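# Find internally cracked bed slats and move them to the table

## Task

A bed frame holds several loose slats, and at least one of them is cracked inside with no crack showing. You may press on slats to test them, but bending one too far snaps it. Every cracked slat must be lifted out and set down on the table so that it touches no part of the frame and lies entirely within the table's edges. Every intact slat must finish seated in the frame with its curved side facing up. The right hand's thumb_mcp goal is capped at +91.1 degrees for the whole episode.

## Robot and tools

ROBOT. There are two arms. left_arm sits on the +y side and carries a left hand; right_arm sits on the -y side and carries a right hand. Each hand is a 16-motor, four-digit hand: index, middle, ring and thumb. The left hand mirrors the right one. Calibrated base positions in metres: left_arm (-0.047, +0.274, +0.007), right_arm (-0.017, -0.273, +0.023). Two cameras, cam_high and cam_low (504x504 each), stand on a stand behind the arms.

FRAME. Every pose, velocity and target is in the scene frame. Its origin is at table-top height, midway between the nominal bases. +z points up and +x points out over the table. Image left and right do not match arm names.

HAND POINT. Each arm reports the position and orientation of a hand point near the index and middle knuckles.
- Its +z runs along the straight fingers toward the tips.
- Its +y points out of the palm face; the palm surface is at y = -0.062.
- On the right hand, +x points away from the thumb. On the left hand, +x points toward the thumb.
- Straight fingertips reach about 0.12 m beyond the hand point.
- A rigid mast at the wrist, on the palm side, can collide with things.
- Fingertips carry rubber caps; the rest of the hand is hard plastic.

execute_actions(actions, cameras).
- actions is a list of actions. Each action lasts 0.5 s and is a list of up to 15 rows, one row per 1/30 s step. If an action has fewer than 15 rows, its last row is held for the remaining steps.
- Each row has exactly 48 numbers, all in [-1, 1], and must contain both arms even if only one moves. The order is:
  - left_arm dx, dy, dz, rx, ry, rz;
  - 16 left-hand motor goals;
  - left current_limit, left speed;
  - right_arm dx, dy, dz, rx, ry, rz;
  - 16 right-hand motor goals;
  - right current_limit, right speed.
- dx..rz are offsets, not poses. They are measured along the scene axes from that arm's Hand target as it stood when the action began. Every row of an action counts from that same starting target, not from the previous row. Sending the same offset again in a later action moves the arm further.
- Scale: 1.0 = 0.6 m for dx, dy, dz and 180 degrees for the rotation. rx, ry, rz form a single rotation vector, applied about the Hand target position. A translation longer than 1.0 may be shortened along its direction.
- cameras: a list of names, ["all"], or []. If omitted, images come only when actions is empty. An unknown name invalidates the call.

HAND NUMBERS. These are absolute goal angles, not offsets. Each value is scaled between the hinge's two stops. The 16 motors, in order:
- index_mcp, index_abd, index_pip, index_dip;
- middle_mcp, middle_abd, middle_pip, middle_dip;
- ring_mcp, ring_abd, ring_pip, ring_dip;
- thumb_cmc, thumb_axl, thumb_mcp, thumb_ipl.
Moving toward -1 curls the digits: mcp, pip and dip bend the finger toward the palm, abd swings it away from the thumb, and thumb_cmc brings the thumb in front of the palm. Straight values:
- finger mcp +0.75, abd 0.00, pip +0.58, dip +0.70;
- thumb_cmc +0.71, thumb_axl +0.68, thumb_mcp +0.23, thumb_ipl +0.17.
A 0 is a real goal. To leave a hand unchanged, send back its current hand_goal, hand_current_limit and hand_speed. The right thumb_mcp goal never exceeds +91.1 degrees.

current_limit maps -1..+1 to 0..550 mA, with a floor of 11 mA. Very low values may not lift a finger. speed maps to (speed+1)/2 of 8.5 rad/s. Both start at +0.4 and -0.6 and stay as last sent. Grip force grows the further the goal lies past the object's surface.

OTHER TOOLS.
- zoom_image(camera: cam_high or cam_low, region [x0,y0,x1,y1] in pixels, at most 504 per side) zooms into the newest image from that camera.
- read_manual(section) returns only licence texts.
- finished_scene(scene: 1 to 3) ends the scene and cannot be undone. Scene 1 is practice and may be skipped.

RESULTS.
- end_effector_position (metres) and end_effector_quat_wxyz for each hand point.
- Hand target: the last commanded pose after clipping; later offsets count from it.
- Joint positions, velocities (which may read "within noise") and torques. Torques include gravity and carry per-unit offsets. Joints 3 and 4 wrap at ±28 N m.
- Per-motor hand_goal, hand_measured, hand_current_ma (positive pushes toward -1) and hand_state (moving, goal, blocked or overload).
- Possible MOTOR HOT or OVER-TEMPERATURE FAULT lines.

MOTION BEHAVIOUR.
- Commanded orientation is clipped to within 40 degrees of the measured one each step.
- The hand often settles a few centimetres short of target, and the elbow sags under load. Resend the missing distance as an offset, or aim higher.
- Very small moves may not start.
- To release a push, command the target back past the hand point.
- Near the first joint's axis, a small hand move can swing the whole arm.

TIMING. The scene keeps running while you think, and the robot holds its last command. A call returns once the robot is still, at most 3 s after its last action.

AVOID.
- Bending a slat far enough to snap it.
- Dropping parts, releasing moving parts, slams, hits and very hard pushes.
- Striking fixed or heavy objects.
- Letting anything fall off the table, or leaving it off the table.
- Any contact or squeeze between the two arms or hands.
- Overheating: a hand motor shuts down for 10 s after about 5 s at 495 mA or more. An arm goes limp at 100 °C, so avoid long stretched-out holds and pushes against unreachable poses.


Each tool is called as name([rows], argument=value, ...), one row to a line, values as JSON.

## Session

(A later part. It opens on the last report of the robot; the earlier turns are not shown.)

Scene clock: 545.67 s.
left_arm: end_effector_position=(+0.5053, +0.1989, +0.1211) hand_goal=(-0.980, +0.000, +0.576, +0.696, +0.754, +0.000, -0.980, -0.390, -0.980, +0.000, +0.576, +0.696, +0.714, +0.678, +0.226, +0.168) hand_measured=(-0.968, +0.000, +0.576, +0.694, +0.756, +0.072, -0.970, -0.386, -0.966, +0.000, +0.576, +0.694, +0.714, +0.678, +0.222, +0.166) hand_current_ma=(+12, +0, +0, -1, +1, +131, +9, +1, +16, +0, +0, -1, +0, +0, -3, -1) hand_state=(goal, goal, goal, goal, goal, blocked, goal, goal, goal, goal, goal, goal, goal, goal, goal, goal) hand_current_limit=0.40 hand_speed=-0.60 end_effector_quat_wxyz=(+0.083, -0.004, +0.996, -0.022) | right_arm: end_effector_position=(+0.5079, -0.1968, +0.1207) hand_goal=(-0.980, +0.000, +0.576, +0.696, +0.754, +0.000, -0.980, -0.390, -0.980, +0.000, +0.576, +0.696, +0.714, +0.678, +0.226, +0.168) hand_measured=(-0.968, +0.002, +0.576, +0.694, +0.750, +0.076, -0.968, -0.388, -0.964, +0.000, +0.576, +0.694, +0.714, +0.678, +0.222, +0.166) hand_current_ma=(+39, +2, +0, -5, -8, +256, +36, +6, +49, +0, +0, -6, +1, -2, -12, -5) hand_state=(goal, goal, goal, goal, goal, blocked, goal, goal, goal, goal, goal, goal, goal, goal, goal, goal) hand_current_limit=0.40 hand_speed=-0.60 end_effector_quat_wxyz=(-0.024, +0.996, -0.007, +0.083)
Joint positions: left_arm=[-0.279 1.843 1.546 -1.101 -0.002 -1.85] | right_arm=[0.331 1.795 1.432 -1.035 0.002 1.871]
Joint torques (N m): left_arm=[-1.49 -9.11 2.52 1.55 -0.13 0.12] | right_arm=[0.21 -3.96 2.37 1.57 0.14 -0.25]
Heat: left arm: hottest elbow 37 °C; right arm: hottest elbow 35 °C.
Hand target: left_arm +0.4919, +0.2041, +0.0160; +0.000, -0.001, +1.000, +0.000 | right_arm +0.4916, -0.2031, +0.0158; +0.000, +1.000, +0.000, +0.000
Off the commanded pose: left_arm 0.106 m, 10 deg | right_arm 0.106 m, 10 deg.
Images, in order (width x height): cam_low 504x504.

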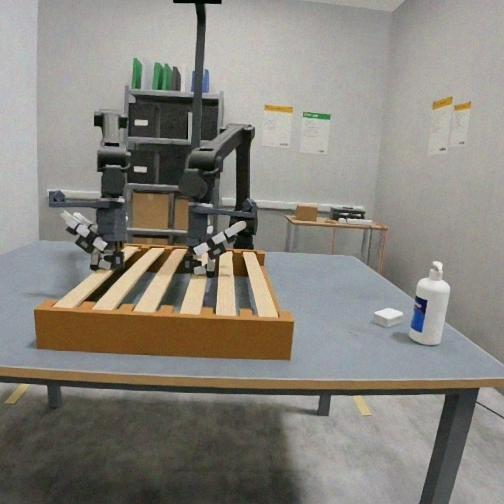

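execute_actions([
  [[0,0,0.17,0,0,0,-0.98,0,0.576,0.696,0.754,0,-0.98,-0.39,-0.98,0,0.576,0.696,0.714,0.678,0.226,0.168,0.4,-0.6,0,0,0.17,0,0,0,-0.98,0,0.576,0.696,0.754,0,-0.98,-0.39,-0.98,0,0.576,0.696,0.714,0.678,0.226,0.168,0.4,-0.6]],
  [[0,0,0.12,0,0,0,-0.98,0,0.576,0.696,0.754,0,-0.98,-0.39,-0.98,0,0.576,0.696,0.714,0.678,0.226,0.168,0.4,-0.6,0,0,0.12,0,0,0,-0.98,0,0.576,0.696,0.754,0,-0.98,-0.39,-0.98,0,0.576,0.696,0.714,0.678,0.226,0.168,0.4,-0.6]],
  [[0,0.12,0,0,0,0,-0.98,0,0.576,0.696,0.754,0,-0.98,-0.39,-0.98,0,0.576,0.696,0.714,0.678,0.226,0.168,0.4,-0.6,0,0.1377,0,0,0,0,-0.98,0,0.576,0.696,0.754,0,-0.98,-0.39,-0.98,0,0.576,0.696,0.714,0.678,0.226,0.168,0.4,-0.6]],
], cameras=["cam_high"])

zoom_image(camera="cam_high", region=[180, 170, 400, 400])

execute_actions([
  [[0,0,-0.06,0,0,0,-0.98,0,0.576,0.696,0.754,0,-0.98,-0.39,-0.98,0,0.576,0.696,0.714,0.678,0.226,0.168,0.4,-0.6,0,0,-0.06,0,0,0,-0.98,0,0.576,0.696,0.754,0,-0.98,-0.39,-0.98,0,0.576,0.696,0.714,0.678,0.226,0.168,0.4,-0.6]],
  [[0,0,-0.055,0,0,0,-0.98,0,0.576,0.696,0.754,0,-0.98,-0.39,-0.98,0,0.576,0.696,0.714,0.678,0.226,0.168,0.4,-0.6,0,0,-0.055,0,0,0,-0.98,0,0.576,0.696,0.754,0,-0.98,-0.39,-0.98,0,0.576,0.696,0.714,0.678,0.226,0.168,0.4,-0.6]],
  [[0,0,-0.055,0,0,0,-0.98,0,0.576,0.696,0.754,0,-0.98,-0.39,-0.98,0,0.576,0.696,0.714,0.678,0.226,0.168,0.4,-0.6,0,0,-0.055,0,0,0,-0.98,0,0.576,0.696,0.754,0,-0.98,-0.39,-0.98,0,0.576,0.696,0.714,0.678,0.226,0.168,0.4,-0.6]],
])

execute_actions([
  [[0,0,-0.06,0,0,0,-0.98,0,0.576,0.696,0.754,0,-0.98,-0.39,-0.98,0,0.576,0.696,0.714,0.678,0.226,0.168,0.4,-0.6,0,0,-0.06,0,0,0,-0.98,0,0.576,0.696,0.754,0,-0.98,-0.39,-0.98,0,0.576,0.696,0.714,0.678,0.226,0.168,0.4,-0.6]],
  [[0,0,-0.06,0,0,0,-0.98,0,0.576,0.696,0.754,0,-0.98,-0.39,-0.98,0,0.576,0.696,0.714,0.678,0.226,0.168,0.4,-0.6,0,0,-0.06,0,0,0,-0.98,0,0.576,0.696,0.754,0,-0.98,-0.39,-0.98,0,0.576,0.696,0.714,0.678,0.226,0.168,0.4,-0.6]],
])

Scene clock: 554.47 s.
left_arm: end_effector_position=(+0.4913, +0.2746, +0.1846) hand_goal=(-0.980, +0.000, +0.576, +0.696, +0.754, +0.000, -0.980, -0.390, -0.980, +0.000, +0.576, +0.696, +0.714, +0.678, +0.226, +0.168) hand_measured=(-0.966, +0.000, +0.576, +0.694, +0.756, +0.004, -0.974, -0.388, -0.966, +0.000, +0.576, +0.694, +0.714, +0.678, +0.220, +0.166) hand_current_ma=(+14, +0, +0, -1, +1, +1, +4, +1, +15, +0, +0, -1, +0, +0, -6, -1) hand_state=(goal, goal, goal, goal, goal, goal, goal, goal, goal, goal, goal, goal, goal, goal, goal, goal) hand_current_limit=0.40 hand_speed=-0.60 end_effector_quat_wxyz=(-0.008, -0.005, +1.000, +0.002) | right_arm: end_effector_position=(+0.4810, -0.1253, +0.1809) hand_goal=(-0.980, +0.000, +0.576, +0.696, +0.754, +0.000, -0.980, -0.390, -0.980, +0.000, +0.576, +0.696, +0.714, +0.678, +0.226, +0.168) hand_measured=(-0.966, +0.002, +0.578, +0.694, +0.756, +0.002, -0.974, -0.388, -0.966, +0.000, +0.576, +0.694, +0.714, +0.678, +0.220, +0.166) hand_current_ma=(+44, +2, +2, -4, +2, +6, +17, +6, +48, +0, +1, -6, -1, -2, -20, -5) hand_state=(goal, goal, goal, goal, goal, goal, goal, goal, goal, goal, goal, goal, goal, goal, goal, goal) hand_current_limit=0.40 hand_speed=-0.60 end_effector_quat_wxyz=(+0.004, +1.000, +0.009, -0.011)
Joint positions: left_arm=[-0.157 1.856 1.723 -1.453 -0.002 -1.73] | right_arm=[0.467 1.873 1.694 -1.415 -0.001 1.976]
Joint torques (N m): left_arm=[-1.08 -21.95 6.67 0.34 -0.2 0.11] | right_arm=[0.15 -15.09 10.39 -0.49 0.32 0.1]
Heat: left arm: hottest elbow 37 °C; right arm: hottest elbow 35 °C.
Hand target: left_arm +0.4920, +0.2761, +0.1900; +0.000, -0.001, +1.000, +0.000 | right_arm +0.4917, -0.1205, +0.1899; +0.000, +1.000, +0.000, +0.000
Off the commanded pose: left_arm 0.006 m, 1 deg | right_arm 0.015 m, 2 deg.
Images, in order (width x height): cam_high 504x504.

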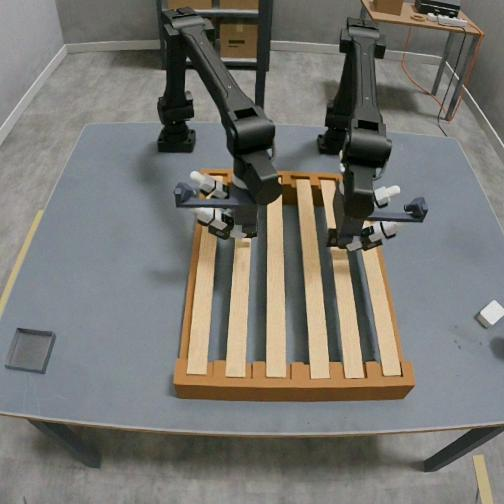

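Scaled by 2.191.

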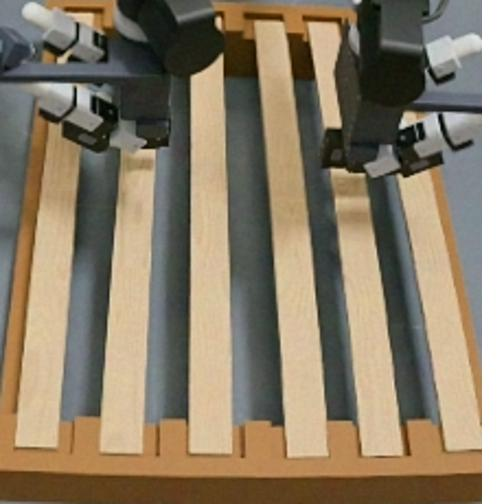

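Scene clock: 556.17 s.
left_arm: end_effector_position=(+0.4971, +0.2738, +0.1340) hand_goal=(-0.980, +0.000, +0.576, +0.696, +0.754, +0.000, -0.980, -0.390, -0.980, +0.000, +0.576, +0.696, +0.714, +0.678, +0.226, +0.168) hand_measured=(-0.968, +0.000, +0.576, +0.694, +0.756, +0.030, -0.974, -0.388, -0.966, +0.000, +0.576, +0.694, +0.714, +0.678, +0.222, +0.166) hand_current_ma=(+12, +0, +0, -1, +1, +35, +5, +1, +14, +0, +0, -1, +0, +0, -4, -1) hand_state=(goal, goal, goal, goal, goal, blocked, goal, goal, goal, goal, goal, goal, goal, goal, goal, goal) hand_current_limit=0.40 hand_speed=-0.60 end_effector_quat_wxyz=(+0.035, -0.004, +0.999, -0.005) | right_arm: end_effector_position=(+0.4980, -0.1175, +0.1316) hand_goal=(-0.980, +0.000, +0.576, +0.696, +0.754, +0.000, -0.980, -0.390, -0.980, +0.000, +0.576, +0.696, +0.714, +0.678, +0.226, +0.168) hand_measured=(-0.968, +0.002, +0.578, +0.694, +0.754, +0.024, -0.974, -0.388, -0.966, +0.000, +0.576, +0.694, +0.714, +0.678, +0.222, +0.166) hand_current_ma=(+40, +2, +2, -4, -2, +68, +18, +6, +47, +0, +1, -6, -1, -2, -17, -5) hand_state=(goal, goal, goal, goal, goal, blocked, goal, goal, goal, goal, goal, goal, goal, goal, goal, goal) hand_current_limit=0.40 hand_speed=-0.60 end_effector_quat_wxyz=(-0.014, +0.999, +0.007, +0.029)
Joint positions: left_arm=[-0.157 1.84 1.571 -1.231 -0.002 -1.728] | right_arm=[0.467 1.894 1.604 -1.216 -0.001 1.979]
Joint torques (N m): left_arm=[-1.32 -15.5 4.3 1.18 -0.17 0.12] | right_arm=[0.62 -11.87 4.78 0.9 0.32 0.02]
Heat: left arm: hottest elbow 37 °C; right arm: hottest elbow 35 °C.
Hand target: left_arm +0.4919, +0.2762, +0.0880; +0.000, -0.001, +1.000, +0.000 | right_arm +0.4917, -0.1205, +0.0878; +0.000, +1.000, +0.000, +0.000
Off the commanded pose: left_arm 0.046 m, 4 deg | right_arm 0.044 m, 4 deg.

Scene clock: 557.37 s.
left_arm: end_effector_position=(+0.5075, +0.2723, +0.1242) hand_goal=(-0.980, +0.000, +0.576, +0.696, +0.754, +0.000, -0.980, -0.390, -0.980, +0.000, +0.576, +0.696, +0.714, +0.678, +0.226, +0.168) hand_measured=(-0.968, +0.000, +0.576, +0.694, +0.764, +0.076, -0.968, -0.388, -0.966, +0.000, +0.576, +0.694, +0.714, +0.678, +0.222, +0.166) hand_current_ma=(+11, +0, +0, -1, +8, +143, +10, +1, +14, +0, +0, -1, +0, +0, -3, -1) hand_state=(goal, goal, goal, goal, goal, blocked, goal, goal, goal, goal, goal, goal, goal, goal, goal, goal) hand_current_limit=0.40 hand_speed=-0.60 end_effector_quat_wxyz=(+0.091, -0.004, +0.996, -0.013) | right_arm: end_effector_position=(+0.5057, -0.1142, +0.1222) hand_goal=(-0.980, +0.000, +0.576, +0.696, +0.754, +0.000, -0.980, -0.390, -0.980, +0.000, +0.576, +0.696, +0.714, +0.678, +0.226, +0.168) hand_measured=(-0.968, +0.002, +0.578, +0.694, +0.740, +0.072, -0.972, -0.388, -0.966, +0.000, +0.576, +0.694, +0.714, +0.678, +0.222, +0.166) hand_current_ma=(+38, +2, +2, -4, -46, +238, +24, +6, +47, +0, +1, -6, -1, -2, -15, -5) hand_state=(goal, goal, goal, goal, goal, blocked, goal, goal, goal, goal, goal, goal, goal, goal, goal, goal) hand_current_limit=0.40 hand_speed=-0.60 end_effector_quat_wxyz=(-0.033, +0.997, +0.005, +0.075)
Joint positions: left_arm=[-0.157 1.802 1.491 -1.076 -0.002 -1.728] | right_arm=[0.467 1.858 1.532 -1.08 0.001 1.984]
Joint torques (N m): left_arm=[-1.55 -8.18 2.36 1.4 -0.16 0.13] | right_arm=[0.21 -5.54 2.73 1.73 0.22 -0.01]
Heat: left arm: hottest elbow 37 °C; right arm: hottest elbow 35 °C.
Hand target: left_arm +0.4920, +0.2762, +0.0160; +0.000, -0.001, +1.000, +0.000 | right_arm +0.4917, -0.1205, +0.0158; +0.000, +1.000, +0.000, +0.000
Off the commanded pose: left_arm 0.109 m, 11 deg | right_arm 0.107 m, 9 deg.

execute_actions([
  [[0,0,0.17,0,0,0,-0.98,0,0.576,0.696,0.754,0,-0.98,-0.39,-0.98,0,0.576,0.696,0.714,0.678,0.226,0.168,0.4,-0.6,0,0,0.17,0,0,0,-0.98,0,0.576,0.696,0.754,0,-0.98,-0.39,-0.98,0,0.576,0.696,0.714,0.678,0.226,0.168,0.4,-0.6]],
  [[0,0,0.12,0,0,0,-0.98,0,0.576,0.696,0.754,0,-0.98,-0.39,-0.98,0,0.576,0.696,0.714,0.678,0.226,0.168,0.4,-0.6,0,0,0.12,0,0,0,-0.98,0,0.576,0.696,0.754,0,-0.98,-0.39,-0.98,0,0.576,0.696,0.714,0.678,0.226,0.168,0.4,-0.6]],
  [[0,0.133,0,0,0,0,-0.98,0,0.576,0.696,0.754,0,-0.98,-0.39,-0.98,0,0.576,0.696,0.714,0.678,0.226,0.168,0.4,-0.6,0,0.134,0,0,0,0,-0.98,0,0.576,0.696,0.754,0,-0.98,-0.39,-0.98,0,0.576,0.696,0.714,0.678,0.226,0.168,0.4,-0.6]],
], cameras=["cam_high"])

zoom_image(camera="cam_high", region=[180, 170, 400, 400])

execute_actions([
  [[0,0,-0.06,0,0,0,-0.98,0,0.576,0.696,0.754,0,-0.98,-0.39,-0.98,0,0.576,0.696,0.714,0.678,0.226,0.168,0.4,-0.6,0,0,-0.06,0,0,0,-0.98,0,0.576,0.696,0.754,0,-0.98,-0.39,-0.98,0,0.576,0.696,0.714,0.678,0.226,0.168,0.4,-0.6]],
  [[0,0,-0.055,0,0,0,-0.98,0,0.576,0.696,0.754,0,-0.98,-0.39,-0.98,0,0.576,0.696,0.714,0.678,0.226,0.168,0.4,-0.6,0,0,-0.055,0,0,0,-0.98,0,0.576,0.696,0.754,0,-0.98,-0.39,-0.98,0,0.576,0.696,0.714,0.678,0.226,0.168,0.4,-0.6]],
  [[0,0,-0.055,0,0,0,-0.98,0,0.576,0.696,0.754,0,-0.98,-0.39,-0.98,0,0.576,0.696,0.714,0.678,0.226,0.168,0.4,-0.6,0,0,-0.055,0,0,0,-0.98,0,0.576,0.696,0.754,0,-0.98,-0.39,-0.98,0,0.576,0.696,0.714,0.678,0.226,0.168,0.4,-0.6]],
])

execute_actions([
  [[0,0,-0.06,0,0,0,-0.98,0,0.576,0.696,0.754,0,-0.98,-0.39,-0.98,0,0.576,0.696,0.714,0.678,0.226,0.168,0.4,-0.6,0,0,-0.06,0,0,0,-0.98,0,0.576,0.696,0.754,0,-0.98,-0.39,-0.98,0,0.576,0.696,0.714,0.678,0.226,0.168,0.4,-0.6]],
  [[0,0,-0.06,0,0,0,-0.98,0,0.576,0.696,0.754,0,-0.98,-0.39,-0.98,0,0.576,0.696,0.714,0.678,0.226,0.168,0.4,-0.6,0,0,-0.06,0,0,0,-0.98,0,0.576,0.696,0.754,0,-0.98,-0.39,-0.98,0,0.576,0.696,0.714,0.678,0.226,0.168,0.4,-0.6]],
], cameras=["cam_low"])

zoom_image(camera="cam_low", region=[60, 220, 280, 330])

Scene clock: 566.37 s.
left_arm: end_effector_position=(+0.4880, +0.3534, +0.1820) hand_goal=(-0.980, +0.000, +0.576, +0.696, +0.754, +0.000, -0.980, -0.390, -0.980, +0.000, +0.576, +0.696, +0.714, +0.678, +0.226, +0.168) hand_measured=(-0.966, +0.000, +0.578, +0.694, +0.756, +0.004, -0.974, -0.388, -0.968, +0.000, +0.576, +0.694, +0.714, +0.678, +0.220, +0.166) hand_current_ma=(+14, +0, +0, -1, +1, +1, +4, +1, +13, +0, +0, -1, +0, +0, -6, -1) hand_state=(goal, goal, goal, goal, goal, goal, goal, goal, goal, goal, goal, goal, goal, goal, goal, goal) hand_current_limit=0.40 hand_speed=-0.60 end_effector_quat_wxyz=(-0.008, -0.004, +1.000, +0.001) | right_arm: end_effector_position=(+0.4821, -0.0457, +0.1811) hand_goal=(-0.980, +0.000, +0.576, +0.696, +0.754, +0.000, -0.980, -0.390, -0.980, +0.000, +0.576, +0.696, +0.714, +0.678, +0.226, +0.168) hand_measured=(-0.966, +0.000, +0.578, +0.694, +0.754, +0.002, -0.974, -0.388, -0.966, +0.000, +0.576, +0.694, +0.714, +0.678, +0.220, +0.166) hand_current_ma=(+44, +1, +3, -4, +1, +6, +17, +6, +47, +0, +2, -5, -1, -2, -21, -5) hand_state=(goal, goal, goal, goal, goal, goal, goal, goal, goal, goal, goal, goal, goal, goal, goal, goal) hand_current_limit=0.40 hand_speed=-0.60 end_effector_quat_wxyz=(+0.004, +1.000, +0.014, -0.011)
Joint positions: left_arm=[-0.018 1.831 1.681 -1.437 -0.002 -1.589] | right_arm=[0.586 1.977 1.852 -1.47 -0.004 2.085]
Joint torques (N m): left_arm=[-1.14 -21.25 7.84 0.02 -0.21 0.11] | right_arm=[-0.03 -16.21 10.51 -0.59 0.24 0.09]
Heat: left arm: hottest elbow 36 °C; right arm: hottest elbow 34 °C.
Hand target: left_arm +0.4919, +0.3559, +0.1900; +0.000, -0.001, +1.000, +0.000 | right_arm +0.4917, -0.0400, +0.1899; +0.000, +1.000, +0.000, +0.000
Off the commanded pose: left_arm 0.009 m, 1 deg | right_arm 0.014 m, 2 deg.
joint sent to its limit (right arm) — joint 6 (wrist roll), upper limit. The joint targets still meet the commanded pose.
Images, in order (width x height): cam_high 504x504.

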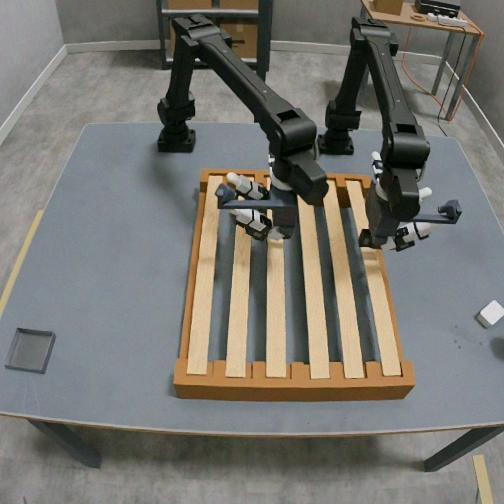

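Scaled by 2.191.

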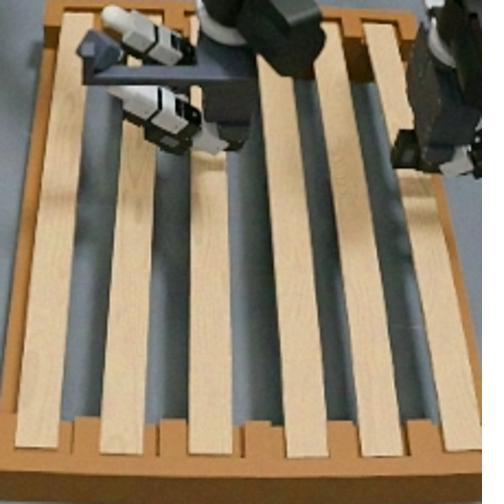

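Scene clock: 568.07 s.
left_arm: end_effector_position=(+0.4971, +0.3533, +0.1305) hand_goal=(-0.980, +0.000, +0.576, +0.696, +0.754, +0.000, -0.980, -0.390, -0.980, +0.000, +0.576, +0.696, +0.714, +0.678, +0.226, +0.168) hand_measured=(-0.968, +0.000, +0.578, +0.694, +0.758, +0.030, -0.974, -0.388, -0.968, +0.000, +0.576, +0.694, +0.714, +0.678, +0.220, +0.166) hand_current_ma=(+12, +0, +0, -1, +2, +36, +5, +1, +13, +0, +0, -1, +0, +0, -4, -1) hand_state=(goal, goal, goal, goal, goal, blocked, goal, goal, goal, goal, goal, goal, goal, goal, goal, goal) hand_current_limit=0.40 hand_speed=-0.60 end_effector_quat_wxyz=(+0.032, -0.004, +0.999, +0.000) | right_arm: end_effector_position=(+0.4969, -0.0366, +0.1324) hand_goal=(-0.980, +0.000, +0.576, +0.696, +0.754, +0.000, -0.980, -0.390, -0.980, +0.000, +0.576, +0.696, +0.714, +0.678, +0.226, +0.168) hand_measured=(-0.968, +0.000, +0.578, +0.694, +0.752, +0.022, -0.974, -0.388, -0.966, +0.000, +0.576, +0.694, +0.714, +0.678, +0.220, +0.166) hand_current_ma=(+40, +1, +3, -4, -6, +59, +17, +6, +45, +0, +2, -5, -1, -2, -18, -5) hand_state=(goal, goal, goal, goal, goal, blocked, goal, goal, goal, goal, goal, goal, goal, goal, goal, goal) hand_current_limit=0.40 hand_speed=-0.60 end_effector_quat_wxyz=(-0.018, +0.999, +0.013, +0.027)
Joint positions: left_arm=[-0.018 1.831 1.546 -1.221 -0.002 -1.587] | right_arm=[0.586 1.987 1.751 -1.271 -0.004 2.087]
Joint torques (N m): left_arm=[-1.26 -15.79 4.46 1.13 -0.19 0.13] | right_arm=[-0.09 -13.04 5.01 0.81 0.26 0.02]
Heat: left arm: hottest elbow 36 °C; right arm: hottest elbow 34 °C.
Hand target: left_arm +0.4918, +0.3559, +0.0880; +0.000, -0.001, +1.000, +0.000 | right_arm +0.4917, -0.0401, +0.0878; +0.000, +1.000, +0.000, +0.000
Off the commanded pose: left_arm 0.043 m, 4 deg | right_arm 0.045 m, 4 deg.
joint sent to its limit (right arm) — joint 6 (wrist roll), upper limit. The joint targets still meet the commanded pose.

Scene clock: 569.27 s.
left_arm: end_effector_position=(+0.5085, +0.3532, +0.1198) hand_goal=(-0.980, +0.000, +0.576, +0.696, +0.754, +0.000, -0.980, -0.390, -0.980, +0.000, +0.576, +0.696, +0.714, +0.678, +0.226, +0.168) hand_measured=(-0.968, +0.000, +0.578, +0.694, +0.766, +0.076, -0.968, -0.388, -0.968, +0.000, +0.576, +0.694, +0.714, +0.678, +0.222, +0.166) hand_current_ma=(+11, +0, +0, -1, +11, +142, +11, +1, +13, +0, +0, -1, +0, +0, -4, -1) hand_state=(goal, goal, goal, goal, goal, blocked, goal, goal, goal, goal, goal, goal, goal, goal, goal, goal) hand_current_limit=0.40 hand_speed=-0.60 end_effector_quat_wxyz=(+0.088, -0.003, +0.996, +0.000) | right_arm: end_effector_position=(+0.5011, -0.0341, +0.1228) hand_goal=(-0.980, +0.000, +0.576, +0.696, +0.754, +0.000, -0.980, -0.390, -0.980, +0.000, +0.576, +0.696, +0.714, +0.678, +0.226, +0.168) hand_measured=(-0.968, +0.000, +0.578, +0.694, +0.728, +0.066, -0.972, -0.388, -0.966, +0.000, +0.576, +0.694, +0.714, +0.678, +0.222, +0.166) hand_current_ma=(+37, +1, +3, -4, -88, +216, +19, +6, +45, +0, +2, -5, -1, -2, -16, -5) hand_state=(goal, goal, goal, goal, blocked, blocked, goal, goal, goal, goal, goal, goal, goal, goal, goal, goal) hand_current_limit=0.40 hand_speed=-0.60 end_effector_quat_wxyz=(-0.039, +0.997, +0.010, +0.065)
Joint positions: left_arm=[-0.018 1.8 1.47 -1.066 -0.002 -1.587] | right_arm=[0.586 1.946 1.669 -1.142 -0.002 2.093]
Joint torques (N m): left_arm=[-1.38 -8.41 2.45 1.39 -0.17 0.13] | right_arm=[-0.21 -6.71 3.03 1.77 0.19 -0.04]
Heat: left arm: hottest elbow 36 °C; right arm: hottest elbow 34 °C.
Hand target: left_arm +0.4921, +0.3559, +0.0161; +0.000, -0.001, +1.000, +0.000 | right_arm +0.4917, -0.0401, +0.0158; +0.000, +1.000, +0.000, +0.000
Off the commanded pose: left_arm 0.105 m, 10 deg | right_arm 0.108 m, 9 deg.
joint sent to its limit (right arm) — joint 6 (wrist roll), upper limit. The joint targets are off in position, not in orientation.
Images, in order (width x height): cam_low 504x504.

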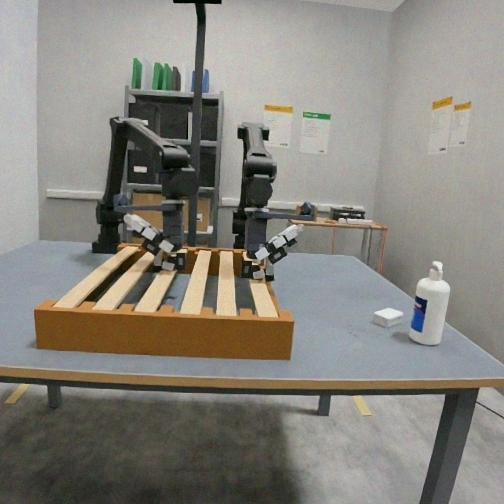

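Scaled by 2.291.

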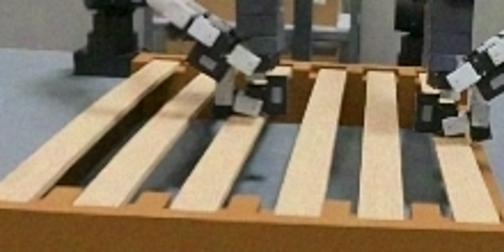

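execute_actions([
  [[0,0,0.17,0,0,0,-0.98,0,0.576,0.696,0.754,0,-0.98,-0.39,-0.98,0,0.576,0.696,0.714,0.678,0.226,0.168,0.4,-0.6,0,0,0.17,0,0,0,-0.98,0,0.576,0.696,0.754,0,-0.98,-0.39,-0.98,0,0.576,0.696,0.714,0.678,0.226,0.168,0.4,-0.6]],
  [[0,0,0.12,0,0,0,-0.98,0,0.576,0.696,0.754,0,-0.98,-0.39,-0.98,0,0.576,0.696,0.714,0.678,0.226,0.168,0.4,-0.6,0,0,0.12,0,0,0,-0.98,0,0.576,0.696,0.754,0,-0.98,-0.39,-0.98,0,0.576,0.696,0.714,0.678,0.226,0.168,0.4,-0.6]],
  [[0.213,0,0,0,0,0,-0.98,0,0.576,0.696,0.754,0,-0.98,-0.39,-0.98,0,0.576,0.696,0.714,0.678,0.226,0.168,0.4,-0.6,0.213,-0.004,0,0,0,0,-0.98,0,0.576,0.696,0.754,0,-0.98,-0.39,-0.98,0,0.576,0.696,0.714,0.678,0.226,0.168,0.4,-0.6]],
  [[0,0,-0.05,0,0,0,-0.98,0,0.576,0.696,0.754,0,-0.98,-0.39,-0.98,0,0.576,0.696,0.714,0.678,0.226,0.168,0.4,-0.6,0,0,-0.05,0,0,0,-0.98,0,0.576,0.696,0.754,0,-0.98,-0.39,-0.98,0,0.576,0.696,0.714,0.678,0.226,0.168,0.4,-0.6]],
], cameras=["cam_high"])

zoom_image(camera="cam_high", region=[180, 170, 400, 400])

execute_actions([
  [[0,0,-0.06,0,0,0,-0.98,0,0.576,0.696,0.754,0,-0.98,-0.39,-0.98,0,0.576,0.696,0.714,0.678,0.226,0.168,0.4,-0.6,0,0,-0.06,0,0,0,-0.98,0,0.576,0.696,0.754,0,-0.98,-0.39,-0.98,0,0.576,0.696,0.714,0.678,0.226,0.168,0.4,-0.6]],
  [[0,0,-0.06,0,0,0,-0.98,0,0.576,0.696,0.754,0,-0.98,-0.39,-0.98,0,0.576,0.696,0.714,0.678,0.226,0.168,0.4,-0.6,0,0,-0.06,0,0,0,-0.98,0,0.576,0.696,0.754,0,-0.98,-0.39,-0.98,0,0.576,0.696,0.714,0.678,0.226,0.168,0.4,-0.6]],
])

execute_actions([
  [[0,0,-0.06,0,0,0,-0.98,0,0.576,0.696,0.754,0,-0.98,-0.39,-0.98,0,0.576,0.696,0.714,0.678,0.226,0.168,0.4,-0.6,0,0,-0.06,0,0,0,-0.98,0,0.576,0.696,0.754,0,-0.98,-0.39,-0.98,0,0.576,0.696,0.714,0.678,0.226,0.168,0.4,-0.6]],
  [[0,0,-0.06,0,0,0,-0.98,0,0.576,0.696,0.754,0,-0.98,-0.39,-0.98,0,0.576,0.696,0.714,0.678,0.226,0.168,0.4,-0.6,0,0,-0.06,0,0,0,-0.98,0,0.576,0.696,0.754,0,-0.98,-0.39,-0.98,0,0.576,0.696,0.714,0.678,0.226,0.168,0.4,-0.6]],
])

Scene clock: 577.97 s.
left_arm: end_effector_position=(+0.6190, +0.3526, +0.1778) hand_goal=(-0.980, +0.000, +0.576, +0.696, +0.754, +0.000, -0.980, -0.390, -0.980, +0.000, +0.576, +0.696, +0.714, +0.678, +0.226, +0.168) hand_measured=(-0.966, +0.002, +0.578, +0.694, +0.758, +0.002, -0.974, -0.388, -0.966, +0.002, +0.578, +0.694, +0.714, +0.678, +0.220, +0.166) hand_current_ma=(+15, +0, +1, -1, +2, +1, +4, +1, +14, +0, +0, -1, +0, +0, -7, -1) hand_state=(goal, goal, goal, goal, goal, goal, goal, goal, goal, goal, goal, goal, goal, goal, goal, goal) hand_current_limit=0.40 hand_speed=-0.60 end_effector_quat_wxyz=(+0.010, +0.002, +1.000, +0.001) | right_arm: end_effector_position=(+0.6126, -0.0495, +0.1560) hand_goal=(-0.980, +0.000, +0.576, +0.696, +0.754, +0.000, -0.980, -0.390, -0.980, +0.000, +0.576, +0.696, +0.714, +0.678, +0.226, +0.168) hand_measured=(-0.966, +0.002, +0.578, +0.694, +0.756, +0.002, -0.974, -0.388, -0.966, +0.002, +0.578, +0.694, +0.714, +0.678, +0.220, +0.166) hand_current_ma=(+44, +2, +5, -4, +5, +5, +15, +6, +44, +3, +3, -5, +0, -2, -22, -5) hand_state=(goal, goal, goal, goal, goal, goal, goal, goal, goal, goal, goal, goal, goal, goal, goal, goal) hand_current_limit=0.40 hand_speed=-0.60 end_effector_quat_wxyz=(+0.004, +1.000, -0.007, -0.002)
Joint positions: left_arm=[-0.018 2.21 2.274 -1.615 -0.003 -1.576] | right_arm=[0.487 2.39 2.495 -1.683 0.005 2.027]
Joint torques (N m): left_arm=[-0.91 -24.53 6.27 0.62 -0.18 0.01] | right_arm=[0.62 -19.96 10.77 -0.62 0.07 -0.18]
Heat: left arm: hottest elbow 36 °C; right arm: hottest elbow 34 °C.
Hand target: left_arm +0.6197, +0.3559, +0.1599; +0.000, -0.001, +1.000, +0.000 | right_arm +0.6195, -0.0425, +0.1597; +0.000, +1.000, +0.000, -0.001
Off the commanded pose: left_arm 0.018 m, 1 deg | right_arm 0.010 m, 1 deg.
joint sent to its limit (right arm) — joint 4 (wrist pitch), lower limit. The joint targets still meet the commanded pose.
Images, in order (width x height): cam_high 504x504.

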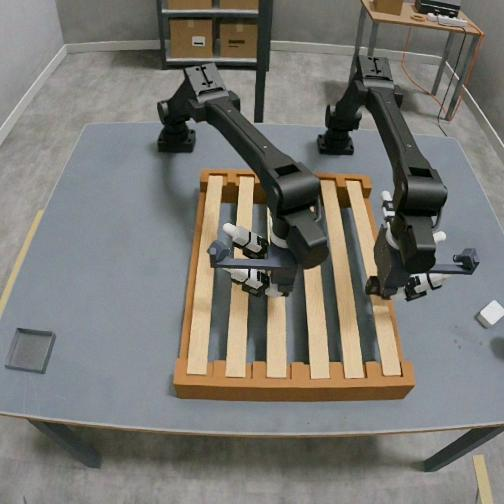

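Scaled by 2.191.

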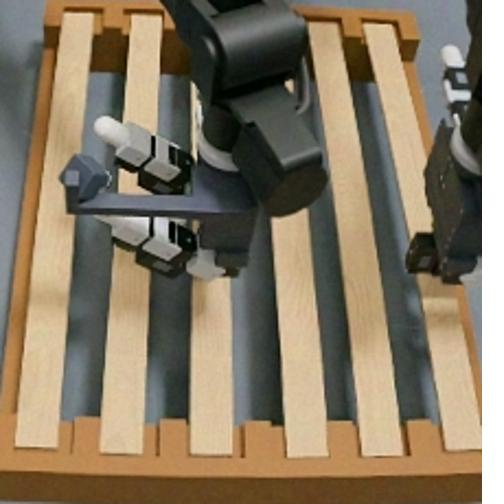

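Scene clock: 579.17 s.
left_arm: end_effector_position=(+0.6237, +0.3526, +0.1344) hand_goal=(-0.980, +0.000, +0.576, +0.696, +0.754, +0.000, -0.980, -0.390, -0.980, +0.000, +0.576, +0.696, +0.714, +0.678, +0.226, +0.168) hand_measured=(-0.968, +0.002, +0.578, +0.694, +0.758, +0.020, -0.974, -0.388, -0.966, +0.002, +0.578, +0.694, +0.714, +0.678, +0.220, +0.166) hand_current_ma=(+12, +0, +1, -1, +2, +21, +4, +1, +14, +0, +0, -1, +0, +0, -5, -1) hand_state=(goal, goal, goal, goal, goal, blocked, goal, goal, goal, goal, goal, goal, goal, goal, goal, goal) hand_current_limit=0.40 hand_speed=-0.60 end_effector_quat_wxyz=(+0.031, +0.002, +1.000, +0.001) | right_arm: end_effector_position=(+0.6223, -0.0446, +0.1360) hand_goal=(-0.980, +0.000, +0.576, +0.696, +0.754, +0.000, -0.980, -0.390, -0.980, +0.000, +0.576, +0.696, +0.714, +0.678, +0.226, +0.168) hand_measured=(-0.968, +0.002, +0.578, +0.694, +0.754, +0.022, -0.974, -0.388, -0.966, +0.002, +0.578, +0.694, +0.714, +0.678, +0.220, +0.166) hand_current_ma=(+40, +2, +5, -4, +0, +59, +17, +6, +43, +3, +3, -5, +0, -2, -20, -5) hand_state=(goal, goal, goal, goal, goal, blocked, goal, goal, goal, goal, goal, goal, goal, goal, goal, goal) hand_current_limit=0.40 hand_speed=-0.60 end_effector_quat_wxyz=(-0.012, +0.999, -0.007, +0.030)
Joint positions: left_arm=[-0.018 2.188 2.123 -1.443 -0.003 -1.576] | right_arm=[0.487 2.35 2.378 -1.535 0.004 2.027]
Joint torques (N m): left_arm=[-1.32 -21.89 5.01 1.01 -0.17 0.02] | right_arm=[0.91 -17.26 5.37 0.66 0.05 -0.18]
Heat: left arm: hottest elbow 36 °C; right arm: hottest elbow 34 °C.
Hand target: left_arm +0.6198, +0.3559, +0.0879; +0.000, -0.001, +1.000, +0.000 | right_arm +0.6195, -0.0425, +0.0877; +0.000, +1.000, +0.000, +0.000
Off the commanded pose: left_arm 0.047 m, 4 deg | right_arm 0.048 m, 4 deg.

Scene clock: 580.37 s.
left_arm: end_effector_position=(+0.6290, +0.3525, +0.1269) hand_goal=(-0.980, +0.000, +0.576, +0.696, +0.754, +0.000, -0.980, -0.390, -0.980, +0.000, +0.576, +0.696, +0.714, +0.678, +0.226, +0.168) hand_measured=(-0.968, +0.002, +0.578, +0.694, +0.762, +0.056, -0.970, -0.388, -0.966, +0.002, +0.578, +0.694, +0.714, +0.678, +0.222, +0.166) hand_current_ma=(+11, +0, +1, -1, +7, +91, +8, +1, +14, +0, +0, -1, +0, +0, -4, -1) hand_state=(goal, goal, goal, goal, goal, blocked, goal, goal, goal, goal, goal, goal, goal, goal, goal, goal) hand_current_limit=0.40 hand_speed=-0.60 end_effector_quat_wxyz=(+0.078, +0.002, +0.997, +0.001) | right_arm: end_effector_position=(+0.6276, -0.0420, +0.1275) hand_goal=(-0.980, +0.000, +0.576, +0.696, +0.754, +0.000, -0.980, -0.390, -0.980, +0.000, +0.576, +0.696, +0.714, +0.678, +0.226, +0.168) hand_measured=(-0.968, +0.002, +0.578, +0.694, +0.752, +0.058, -0.970, -0.388, -0.966, +0.002, +0.578, +0.694, +0.714, +0.678, +0.220, +0.166) hand_current_ma=(+36, +2, +5, -4, -3, +187, +26, +6, +42, +3, +3, -5, +0, -2, -17, -5) hand_state=(goal, goal, goal, goal, goal, blocked, goal, goal, goal, goal, goal, goal, goal, goal, goal, goal) hand_current_limit=0.40 hand_speed=-0.60 end_effector_quat_wxyz=(-0.032, +0.997, -0.007, +0.070)
Joint positions: left_arm=[-0.018 2.131 2.005 -1.289 -0.003 -1.576] | right_arm=[0.487 2.278 2.234 -1.373 0.004 2.027]
Joint torques (N m): left_arm=[-1.08 -15.03 3.4 1.46 -0.16 0.03] | right_arm=[1.08 -11.34 3.67 1.14 0.07 -0.19]
Heat: left arm: hottest elbow 36 °C; right arm: hottest elbow 34 °C.
Hand target: left_arm +0.6198, +0.3559, +0.0161; +0.000, -0.001, +1.000, +0.000 | right_arm +0.6195, -0.0425, +0.0159; +0.000, +1.000, +0.000, +0.000
Off the commanded pose: left_arm 0.111 m, 9 deg | right_arm 0.112 m, 9 deg.

execute_actions([
  [[0,0,0.17,0,0,0,-0.98,0,0.576,0.696,0.754,0,-0.98,-0.39,-0.98,0,0.576,0.696,0.714,0.678,0.226,0.168,0.4,-0.6,0,0,0.17,0,0,0,-0.98,0,0.576,0.696,0.754,0,-0.98,-0.39,-0.98,0,0.576,0.696,0.714,0.678,0.226,0.168,0.4,-0.6]],
  [[0,0,0.12,0,0,0,-0.98,0,0.576,0.696,0.754,0,-0.98,-0.39,-0.98,0,0.576,0.696,0.714,0.678,0.226,0.168,0.4,-0.6,0,0,0.12,0,0,0,-0.98,0,0.576,0.696,0.754,0,-0.98,-0.39,-0.98,0,0.576,0.696,0.714,0.678,0.226,0.168,0.4,-0.6]],
  [[0,-0.133,0,0,0,0,-0.98,0,0.576,0.696,0.754,0,-0.98,-0.39,-0.98,0,0.576,0.696,0.714,0.678,0.226,0.168,0.4,-0.6,0,-0.1367,0,0,0,0,-0.98,0,0.576,0.696,0.754,0,-0.98,-0.39,-0.98,0,0.576,0.696,0.714,0.678,0.226,0.168,0.4,-0.6]],
  [[0,0,-0.05,0,0,0,-0.98,0,0.576,0.696,0.754,0,-0.98,-0.39,-0.98,0,0.576,0.696,0.714,0.678,0.226,0.168,0.4,-0.6,0,0,-0.05,0,0,0,-0.98,0,0.576,0.696,0.754,0,-0.98,-0.39,-0.98,0,0.576,0.696,0.714,0.678,0.226,0.168,0.4,-0.6]],
], cameras=["cam_high"])

zoom_image(camera="cam_high", region=[180, 170, 400, 400])

execute_actions([
  [[0,0,-0.06,0,0,0,-0.98,0,0.576,0.696,0.754,0,-0.98,-0.39,-0.98,0,0.576,0.696,0.714,0.678,0.226,0.168,0.4,-0.6,0,0,-0.06,0,0,0,-0.98,0,0.576,0.696,0.754,0,-0.98,-0.39,-0.98,0,0.576,0.696,0.714,0.678,0.226,0.168,0.4,-0.6]],
  [[0,0,-0.06,0,0,0,-0.98,0,0.576,0.696,0.754,0,-0.98,-0.39,-0.98,0,0.576,0.696,0.714,0.678,0.226,0.168,0.4,-0.6,0,0,-0.06,0,0,0,-0.98,0,0.576,0.696,0.754,0,-0.98,-0.39,-0.98,0,0.576,0.696,0.714,0.678,0.226,0.168,0.4,-0.6]],
])

execute_actions([
  [[0,0,-0.06,0,0,0,-0.98,0,0.576,0.696,0.754,0,-0.98,-0.39,-0.98,0,0.576,0.696,0.714,0.678,0.226,0.168,0.4,-0.6,0,0,-0.06,0,0,0,-0.98,0,0.576,0.696,0.754,0,-0.98,-0.39,-0.98,0,0.576,0.696,0.714,0.678,0.226,0.168,0.4,-0.6]],
  [[0,0,-0.06,0,0,0,-0.98,0,0.576,0.696,0.754,0,-0.98,-0.39,-0.98,0,0.576,0.696,0.714,0.678,0.226,0.168,0.4,-0.6,0,0,-0.06,0,0,0,-0.98,0,0.576,0.696,0.754,0,-0.98,-0.39,-0.98,0,0.576,0.696,0.714,0.678,0.226,0.168,0.4,-0.6]],
])

Scene clock: 588.60 s.
left_arm: end_effector_position=(+0.6178, +0.2794, +0.1856) hand_goal=(-0.980, +0.000, +0.576, +0.696, +0.754, +0.000, -0.980, -0.390, -0.980, +0.000, +0.576, +0.696, +0.714, +0.678, +0.226, +0.168) hand_measured=(-0.968, +0.002, +0.578, +0.694, +0.756, +0.004, -0.974, -0.388, -0.966, +0.002, +0.578, +0.694, +0.714, +0.678, +0.220, +0.166) hand_current_ma=(+13, +0, +1, -1, +1, +1, +4, +1, +14, +0, +0, -1, +0, +0, -5, -1) hand_state=(goal, goal, goal, goal, goal, goal, goal, goal, goal, goal, goal, goal, goal, goal, goal, goal) hand_current_limit=0.40 hand_speed=-0.60 end_effector_quat_wxyz=(+0.016, +0.002, +1.000, -0.002) | right_arm: end_effector_position=(+0.6169, -0.1260, +0.1659) hand_goal=(-0.980, +0.000, +0.576, +0.696, +0.754, +0.000, -0.980, -0.390, -0.980, +0.000, +0.576, +0.696, +0.714, +0.678, +0.226, +0.168) hand_measured=(-0.968, +0.002, +0.578, +0.694, +0.756, +0.002, -0.974, -0.388, -0.968, +0.002, +0.578, +0.694, +0.716, +0.678, +0.220, +0.166) hand_current_ma=(+34, +2, +5, -4, +6, +5, +15, +6, +38, +2, +3, -5, +3, -2, -18, -5) hand_state=(goal, goal, goal, goal, goal, goal, goal, goal, goal, goal, goal, goal, goal, goal, goal, goal) hand_current_limit=0.40 hand_speed=-0.60 end_effector_quat_wxyz=(+0.000, +1.000, -0.009, +0.000)
Joint positions: left_arm=[-0.123 2.215 2.305 -1.629 0 -1.681] | right_arm=[0.383 2.266 2.297 -1.603 0.001 1.929]
Joint torques (N m): left_arm=[-2.08 -23.41 6.49 0.69 -0.3 -0.08] | right_arm=[0.5 -19.96 7.2 0.27 0.24 -0.27]
Heat: left arm: hottest elbow 36 °C; right arm: hottest elbow 34 °C.
Hand target: left_arm +0.6198, +0.2760, +0.1600; +0.000, -0.001, +1.000, +0.000 | right_arm +0.6195, -0.1244, +0.1597; +0.000, +1.000, +0.000, +0.000
Off the commanded pose: left_arm 0.026 m, 2 deg | right_arm 0.007 m, 1 deg.
Images, in order (width x height): cam_high 504x504.

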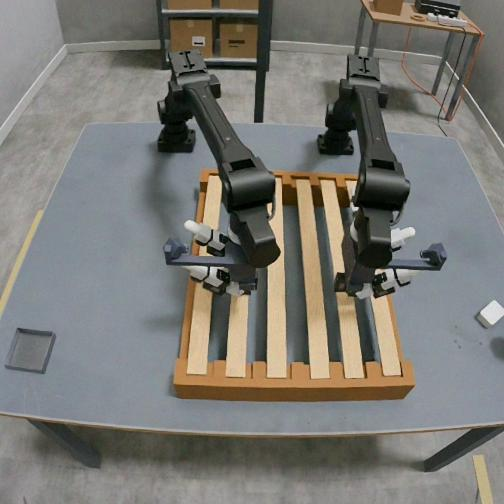

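Scaled by 2.191.

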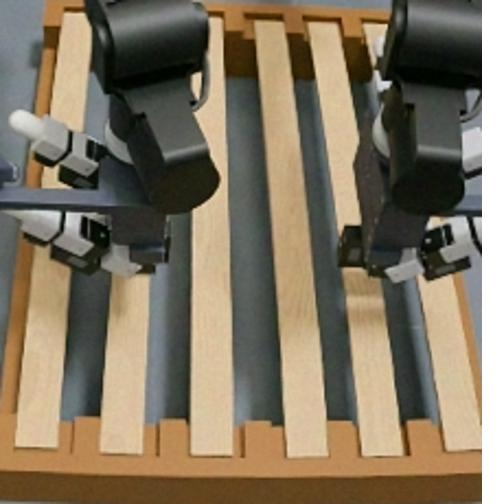

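Scene clock: 589.80 s.
left_arm: end_effector_position=(+0.6238, +0.2787, +0.1375) hand_goal=(-0.980, +0.000, +0.576, +0.696, +0.754, +0.000, -0.980, -0.390, -0.980, +0.000, +0.576, +0.696, +0.714, +0.678, +0.226, +0.168) hand_measured=(-0.968, +0.002, +0.578, +0.694, +0.756, +0.028, -0.974, -0.388, -0.968, +0.002, +0.578, +0.694, +0.714, +0.678, +0.222, +0.166) hand_current_ma=(+11, +0, +1, -1, +1, +31, +4, +1, +13, +0, +0, -1, +0, +0, -4, -1) hand_state=(goal, goal, goal, goal, goal, blocked, goal, goal, goal, goal, goal, goal, goal, goal, goal, goal) hand_current_limit=0.40 hand_speed=-0.60 end_effector_quat_wxyz=(+0.033, +0.002, +0.999, -0.004) | right_arm: end_effector_position=(+0.6215, -0.1244, +0.1353) hand_goal=(-0.980, +0.000, +0.576, +0.696, +0.754, +0.000, -0.980, -0.390, -0.980, +0.000, +0.576, +0.696, +0.714, +0.678, +0.226, +0.168) hand_measured=(-0.970, +0.002, +0.578, +0.694, +0.754, +0.024, -0.974, -0.388, -0.968, +0.002, +0.578, +0.694, +0.716, +0.678, +0.222, +0.166) hand_current_ma=(+31, +2, +5, -4, +2, +64, +18, +6, +37, +2, +3, -5, +3, -2, -15, -5) hand_state=(goal, goal, goal, goal, goal, blocked, goal, goal, goal, goal, goal, goal, goal, goal, goal, goal) hand_current_limit=0.40 hand_speed=-0.60 end_effector_quat_wxyz=(-0.010, +0.999, -0.009, +0.029)
Joint positions: left_arm=[-0.123 2.2 2.155 -1.458 0 -1.682] | right_arm=[0.383 2.226 2.155 -1.437 0.001 1.928]
Joint torques (N m): left_arm=[-1.9 -21.95 4.81 1.13 -0.3 -0.08] | right_arm=[0.73 -16.15 5.35 0.83 0.18 -0.23]
Heat: left arm: hottest elbow 36 °C; right arm: hottest elbow 34 °C.
Hand target: left_arm +0.6198, +0.2761, +0.0880; +0.000, -0.001, +1.000, +0.000 | right_arm +0.6194, -0.1244, +0.0877; +0.000, +1.000, +0.000, +0.000
Off the commanded pose: left_arm 0.050 m, 4 deg | right_arm 0.047 m, 4 deg.

Scene clock: 591.00 s.
left_arm: end_effector_position=(+0.6303, +0.2779, +0.1297) hand_goal=(-0.980, +0.000, +0.576, +0.696, +0.754, +0.000, -0.980, -0.390, -0.980, +0.000, +0.576, +0.696, +0.714, +0.678, +0.226, +0.168) hand_measured=(-0.970, +0.002, +0.578, +0.694, +0.762, +0.062, -0.970, -0.388, -0.968, +0.002, +0.578, +0.694, +0.714, +0.678, +0.222, +0.166) hand_current_ma=(+10, +0, +1, -1, +5, +106, +8, +1, +13, +0, +0, -1, +0, +0, -3, -1) hand_state=(goal, goal, goal, goal, goal, blocked, goal, goal, goal, goal, goal, goal, goal, goal, goal, goal) hand_current_limit=0.40 hand_speed=-0.60 end_effector_quat_wxyz=(+0.083, +0.001, +0.997, -0.009) | right_arm: end_effector_position=(+0.6295, -0.1216, +0.1270) hand_goal=(-0.980, +0.000, +0.576, +0.696, +0.754, +0.000, -0.980, -0.390, -0.980, +0.000, +0.576, +0.696, +0.714, +0.678, +0.226, +0.168) hand_measured=(-0.970, +0.002, +0.578, +0.694, +0.756, +0.062, -0.970, -0.388, -0.968, +0.002, +0.578, +0.694, +0.716, +0.678, +0.222, +0.166) hand_current_ma=(+29, +2, +5, -4, +3, +200, +28, +6, +37, +2, +3, -5, +3, -2, -13, -5) hand_state=(goal, goal, goal, goal, goal, blocked, goal, goal, goal, goal, goal, goal, goal, goal, goal, goal) hand_current_limit=0.40 hand_speed=-0.60 end_effector_quat_wxyz=(-0.027, +0.997, -0.009, +0.076)
Joint positions: left_arm=[-0.123 2.141 2.033 -1.297 0 -1.684] | right_arm=[0.383 2.172 2.044 -1.281 0.001 1.928]
Joint torques (N m): left_arm=[-1.85 -15.03 3.29 1.32 -0.29 -0.04] | right_arm=[0.56 -10.23 3.64 1.1 0.16 -0.25]
Heat: left arm: hottest elbow 36 °C; right arm: hottest elbow 34 °C.
Hand target: left_arm +0.6197, +0.2760, +0.0160; +0.000, -0.001, +1.000, +0.000 | right_arm +0.6194, -0.1244, +0.0157; +0.000, +1.000, +0.000, -0.001
Off the commanded pose: left_arm 0.114 m, 10 deg | right_arm 0.112 m, 9 deg.

execute_actions([
  [[0,0,0.17,0,0,0,-0.98,0,0.576,0.696,0.754,0,-0.98,-0.39,-0.98,0,0.576,0.696,0.714,0.678,0.226,0.168,0.4,-0.6,0,0,0.17,0,0,0,-0.98,0,0.576,0.696,0.754,0,-0.98,-0.39,-0.98,0,0.576,0.696,0.714,0.678,0.226,0.168,0.4,-0.6]],
  [[0,0,0.12,0,0,0,-0.98,0,0.576,0.696,0.754,0,-0.98,-0.39,-0.98,0,0.576,0.696,0.714,0.678,0.226,0.168,0.4,-0.6,0,0,0.12,0,0,0,-0.98,0,0.576,0.696,0.754,0,-0.98,-0.39,-0.98,0,0.576,0.696,0.714,0.678,0.226,0.168,0.4,-0.6]],
  [[0,-0.124,0,0,0,0,-0.98,0,0.576,0.696,0.754,0,-0.98,-0.39,-0.98,0,0.576,0.696,0.714,0.678,0.226,0.168,0.4,-0.6,0,-0.1377,0,0,0,0,-0.98,0,0.576,0.696,0.754,0,-0.98,-0.39,-0.98,0,0.576,0.696,0.714,0.678,0.226,0.168,0.4,-0.6]],
  [[0,0,-0.05,0,0,0,-0.98,0,0.576,0.696,0.754,0,-0.98,-0.39,-0.98,0,0.576,0.696,0.714,0.678,0.226,0.168,0.4,-0.6,0,0,-0.05,0,0,0,-0.98,0,0.576,0.696,0.754,0,-0.98,-0.39,-0.98,0,0.576,0.696,0.714,0.678,0.226,0.168,0.4,-0.6]],
], cameras=["cam_high"])

zoom_image(camera="cam_high", region=[180, 170, 400, 400])

execute_actions([
  [[0,0,-0.06,0,0,0,-0.98,0,0.576,0.696,0.754,0,-0.98,-0.39,-0.98,0,0.576,0.696,0.714,0.678,0.226,0.168,0.4,-0.6,0,0,-0.06,0,0,0,-0.98,0,0.576,0.696,0.754,0,-0.98,-0.39,-0.98,0,0.576,0.696,0.714,0.678,0.226,0.168,0.4,-0.6]],
  [[0,0,-0.06,0,0,0,-0.98,0,0.576,0.696,0.754,0,-0.98,-0.39,-0.98,0,0.576,0.696,0.714,0.678,0.226,0.168,0.4,-0.6,0,0,-0.06,0,0,0,-0.98,0,0.576,0.696,0.754,0,-0.98,-0.39,-0.98,0,0.576,0.696,0.714,0.678,0.226,0.168,0.4,-0.6]],
])

execute_actions([
  [[0,0,-0.06,0,0,0,-0.98,0,0.576,0.696,0.754,0,-0.98,-0.39,-0.98,0,0.576,0.696,0.714,0.678,0.226,0.168,0.4,-0.6,0,0,-0.06,0,0,0,-0.98,0,0.576,0.696,0.754,0,-0.98,-0.39,-0.98,0,0.576,0.696,0.714,0.678,0.226,0.168,0.4,-0.6]],
  [[0,0,-0.06,0,0,0,-0.98,0,0.576,0.696,0.754,0,-0.98,-0.39,-0.98,0,0.576,0.696,0.714,0.678,0.226,0.168,0.4,-0.6,0,0,-0.06,0,0,0,-0.98,0,0.576,0.696,0.754,0,-0.98,-0.39,-0.98,0,0.576,0.696,0.714,0.678,0.226,0.168,0.4,-0.6]],
])

Scene clock: 598.47 s.
left_arm: end_effector_position=(+0.6170, +0.2062, +0.1936) hand_goal=(-0.980, +0.000, +0.576, +0.696, +0.754, +0.000, -0.980, -0.390, -0.980, +0.000, +0.576, +0.696, +0.714, +0.678, +0.226, +0.168) hand_measured=(-0.968, +0.000, +0.578, +0.694, +0.756, +0.004, -0.974, -0.388, -0.968, +0.000, +0.578, +0.694, +0.712, +0.678, +0.220, +0.166) hand_current_ma=(+12, +0, +1, -1, +1, +1, +4, +1, +13, +0, +0, -1, +0, +0, -5, -1) hand_state=(goal, goal, goal, goal, goal, goal, goal, goal, goal, goal, goal, goal, goal, goal, goal, goal) hand_current_limit=0.40 hand_speed=-0.60 end_effector_quat_wxyz=(+0.021, +0.002, +1.000, -0.004) | right_arm: end_effector_position=(+0.6167, -0.2078, +0.1667) hand_goal=(-0.980, +0.000, +0.576, +0.696, +0.754, +0.000, -0.980, -0.390, -0.980, +0.000, +0.576, +0.696, +0.714, +0.678, +0.226, +0.168) hand_measured=(-0.970, +0.000, +0.578, +0.694, +0.756, +0.002, -0.974, -0.388, -0.970, +0.002, +0.578, +0.694, +0.716, +0.678, +0.222, +0.166) hand_current_ma=(+30, +2, +5, -4, +6, +5, +14, +6, +34, +2, +3, -5, +2, -2, -16, -5) hand_state=(goal, goal, goal, goal, goal, goal, goal, goal, goal, goal, goal, goal, goal, goal, goal, goal) hand_current_limit=0.40 hand_speed=-0.60 end_effector_quat_wxyz=(+0.001, +1.000, -0.009, +0.001)
Joint positions: left_arm=[-0.227 2.257 2.402 -1.672 -0.002 -1.785] | right_arm=[0.269 2.176 2.143 -1.537 0.002 1.814]
Joint torques (N m): left_arm=[-1.79 -23.24 6.53 0.62 -0.2 -0.1] | right_arm=[0.85 -18.96 7.04 0.24 0.24 -0.19]
Heat: left arm: hottest elbow 36 °C; right arm: hottest elbow 34 °C.
Hand target: left_arm +0.6198, +0.2016, +0.1600; +0.000, -0.001, +1.000, +0.000 | right_arm +0.6194, -0.2071, +0.1596; +0.000, +1.000, +0.000, +0.000
Off the commanded pose: left_arm 0.034 m, 3 deg | right_arm 0.007 m, 1 deg.
Images, in order (width x height): cam_high 504x504.

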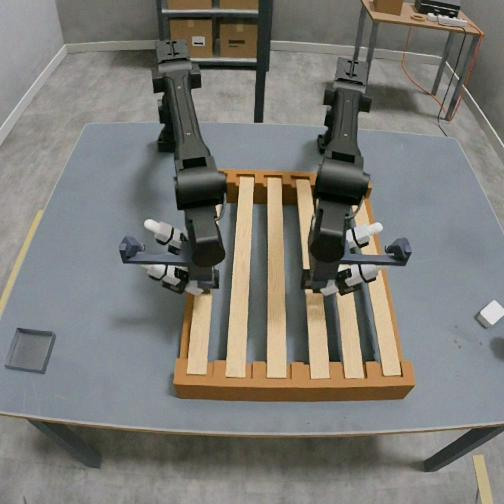

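Scaled by 2.191.

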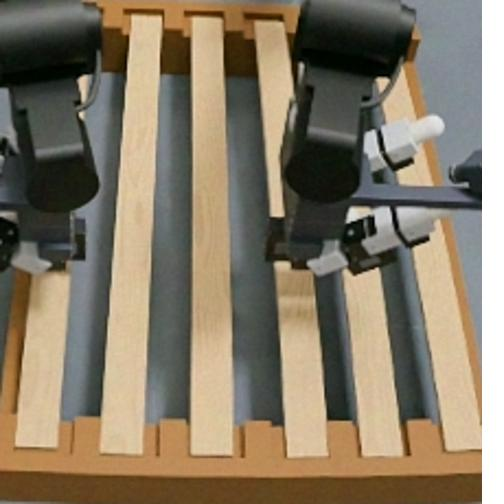

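Scene clock: 599.67 s.
left_arm: end_effector_position=(+0.6243, +0.2045, +0.1359) hand_goal=(-0.980, +0.000, +0.576, +0.696, +0.754, +0.000, -0.980, -0.390, -0.980, +0.000, +0.576, +0.696, +0.714, +0.678, +0.226, +0.168) hand_measured=(-0.970, +0.000, +0.578, +0.694, +0.756, +0.022, -0.974, -0.388, -0.968, +0.000, +0.578, +0.694, +0.714, +0.678, +0.222, +0.166) hand_current_ma=(+10, +0, +1, -1, +1, +22, +4, +1, +12, +0, +0, -1, +0, +0, -4, -1) hand_state=(goal, goal, goal, goal, goal, blocked, goal, goal, goal, goal, goal, goal, goal, goal, goal, goal) hand_current_limit=0.40 hand_speed=-0.60 end_effector_quat_wxyz=(+0.033, +0.001, +0.999, -0.007) | right_arm: end_effector_position=(+0.6218, -0.2066, +0.1344) hand_goal=(-0.980, +0.000, +0.576, +0.696, +0.754, +0.000, -0.980, -0.390, -0.980, +0.000, +0.576, +0.696, +0.714, +0.678, +0.226, +0.168) hand_measured=(-0.970, +0.000, +0.578, +0.694, +0.756, +0.024, -0.974, -0.388, -0.970, +0.002, +0.578, +0.694, +0.716, +0.678, +0.222, +0.166) hand_current_ma=(+29, +2, +5, -4, +5, +66, +18, +6, +34, +2, +3, -5, +2, -2, -14, -5) hand_state=(goal, goal, goal, goal, goal, blocked, goal, goal, goal, goal, goal, goal, goal, goal, goal, goal) hand_current_limit=0.40 hand_speed=-0.60 end_effector_quat_wxyz=(-0.006, +0.999, -0.009, +0.030)
Joint positions: left_arm=[-0.227 2.248 2.236 -1.491 -0.002 -1.787] | right_arm=[0.269 2.152 2.022 -1.38 0.002 1.813]
Joint torques (N m): left_arm=[-1.9 -22.36 4.94 0.83 -0.22 -0.06] | right_arm=[0.26 -15.44 5.24 0.75 0.19 -0.25]
Heat: left arm: hottest elbow 36 °C; right arm: hottest elbow 34 °C.
Hand target: left_arm +0.6198, +0.2016, +0.0880; +0.000, -0.001, +1.000, +0.000 | right_arm +0.6194, -0.2071, +0.0878; +0.000, +1.000, +0.000, +0.000
Off the commanded pose: left_arm 0.048 m, 4 deg | right_arm 0.047 m, 4 deg.

Scene clock: 600.87 s.
left_arm: end_effector_position=(+0.6299, +0.2032, +0.1272) hand_goal=(-0.980, +0.000, +0.576, +0.696, +0.754, +0.000, -0.980, -0.390, -0.980, +0.000, +0.576, +0.696, +0.714, +0.678, +0.226, +0.168) hand_measured=(-0.970, +0.000, +0.578, +0.694, +0.758, +0.060, -0.970, -0.388, -0.968, +0.000, +0.578, +0.694, +0.714, +0.678, +0.222, +0.166) hand_current_ma=(+9, +0, +1, -1, +3, +99, +8, +1, +12, +0, +0, -1, +0, +0, -3, -1) hand_state=(goal, goal, goal, goal, goal, blocked, goal, goal, goal, goal, goal, goal, goal, goal, goal, goal) hand_current_limit=0.40 hand_speed=-0.60 end_effector_quat_wxyz=(+0.079, +0.001, +0.997, -0.017) | right_arm: end_effector_position=(+0.6308, -0.2046, +0.1266) hand_goal=(-0.980, +0.000, +0.576, +0.696, +0.754, +0.000, -0.980, -0.390, -0.980, +0.000, +0.576, +0.696, +0.714, +0.678, +0.226, +0.168) hand_measured=(-0.970, +0.000, +0.578, +0.694, +0.756, +0.062, -0.970, -0.388, -0.970, +0.002, +0.578, +0.694, +0.716, +0.678, +0.222, +0.166) hand_current_ma=(+28, +2, +5, -4, +6, +202, +29, +6, +34, +2, +3, -5, +2, -2, -12, -5) hand_state=(goal, goal, goal, goal, goal, blocked, goal, goal, goal, goal, goal, goal, goal, goal, goal, goal) hand_current_limit=0.40 hand_speed=-0.60 end_effector_quat_wxyz=(-0.018, +0.997, -0.008, +0.080)
Joint positions: left_arm=[-0.227 2.185 2.106 -1.331 -0.002 -1.788] | right_arm=[0.269 2.104 1.926 -1.229 0.002 1.813]
Joint torques (N m): left_arm=[-2.14 -16.15 3.33 1.29 -0.24 -0.03] | right_arm=[0.73 -9.41 3.41 1.2 0.14 -0.24]
Heat: left arm: hottest elbow 36 °C; right arm: hottest elbow 34 °C.
Hand target: left_arm +0.6198, +0.2016, +0.0160; +0.000, -0.001, +1.000, +0.000 | right_arm +0.6195, -0.2071, +0.0157; +0.000, +1.000, +0.000, +0.000
Off the commanded pose: left_arm 0.112 m, 9 deg | right_arm 0.111 m, 9 deg.


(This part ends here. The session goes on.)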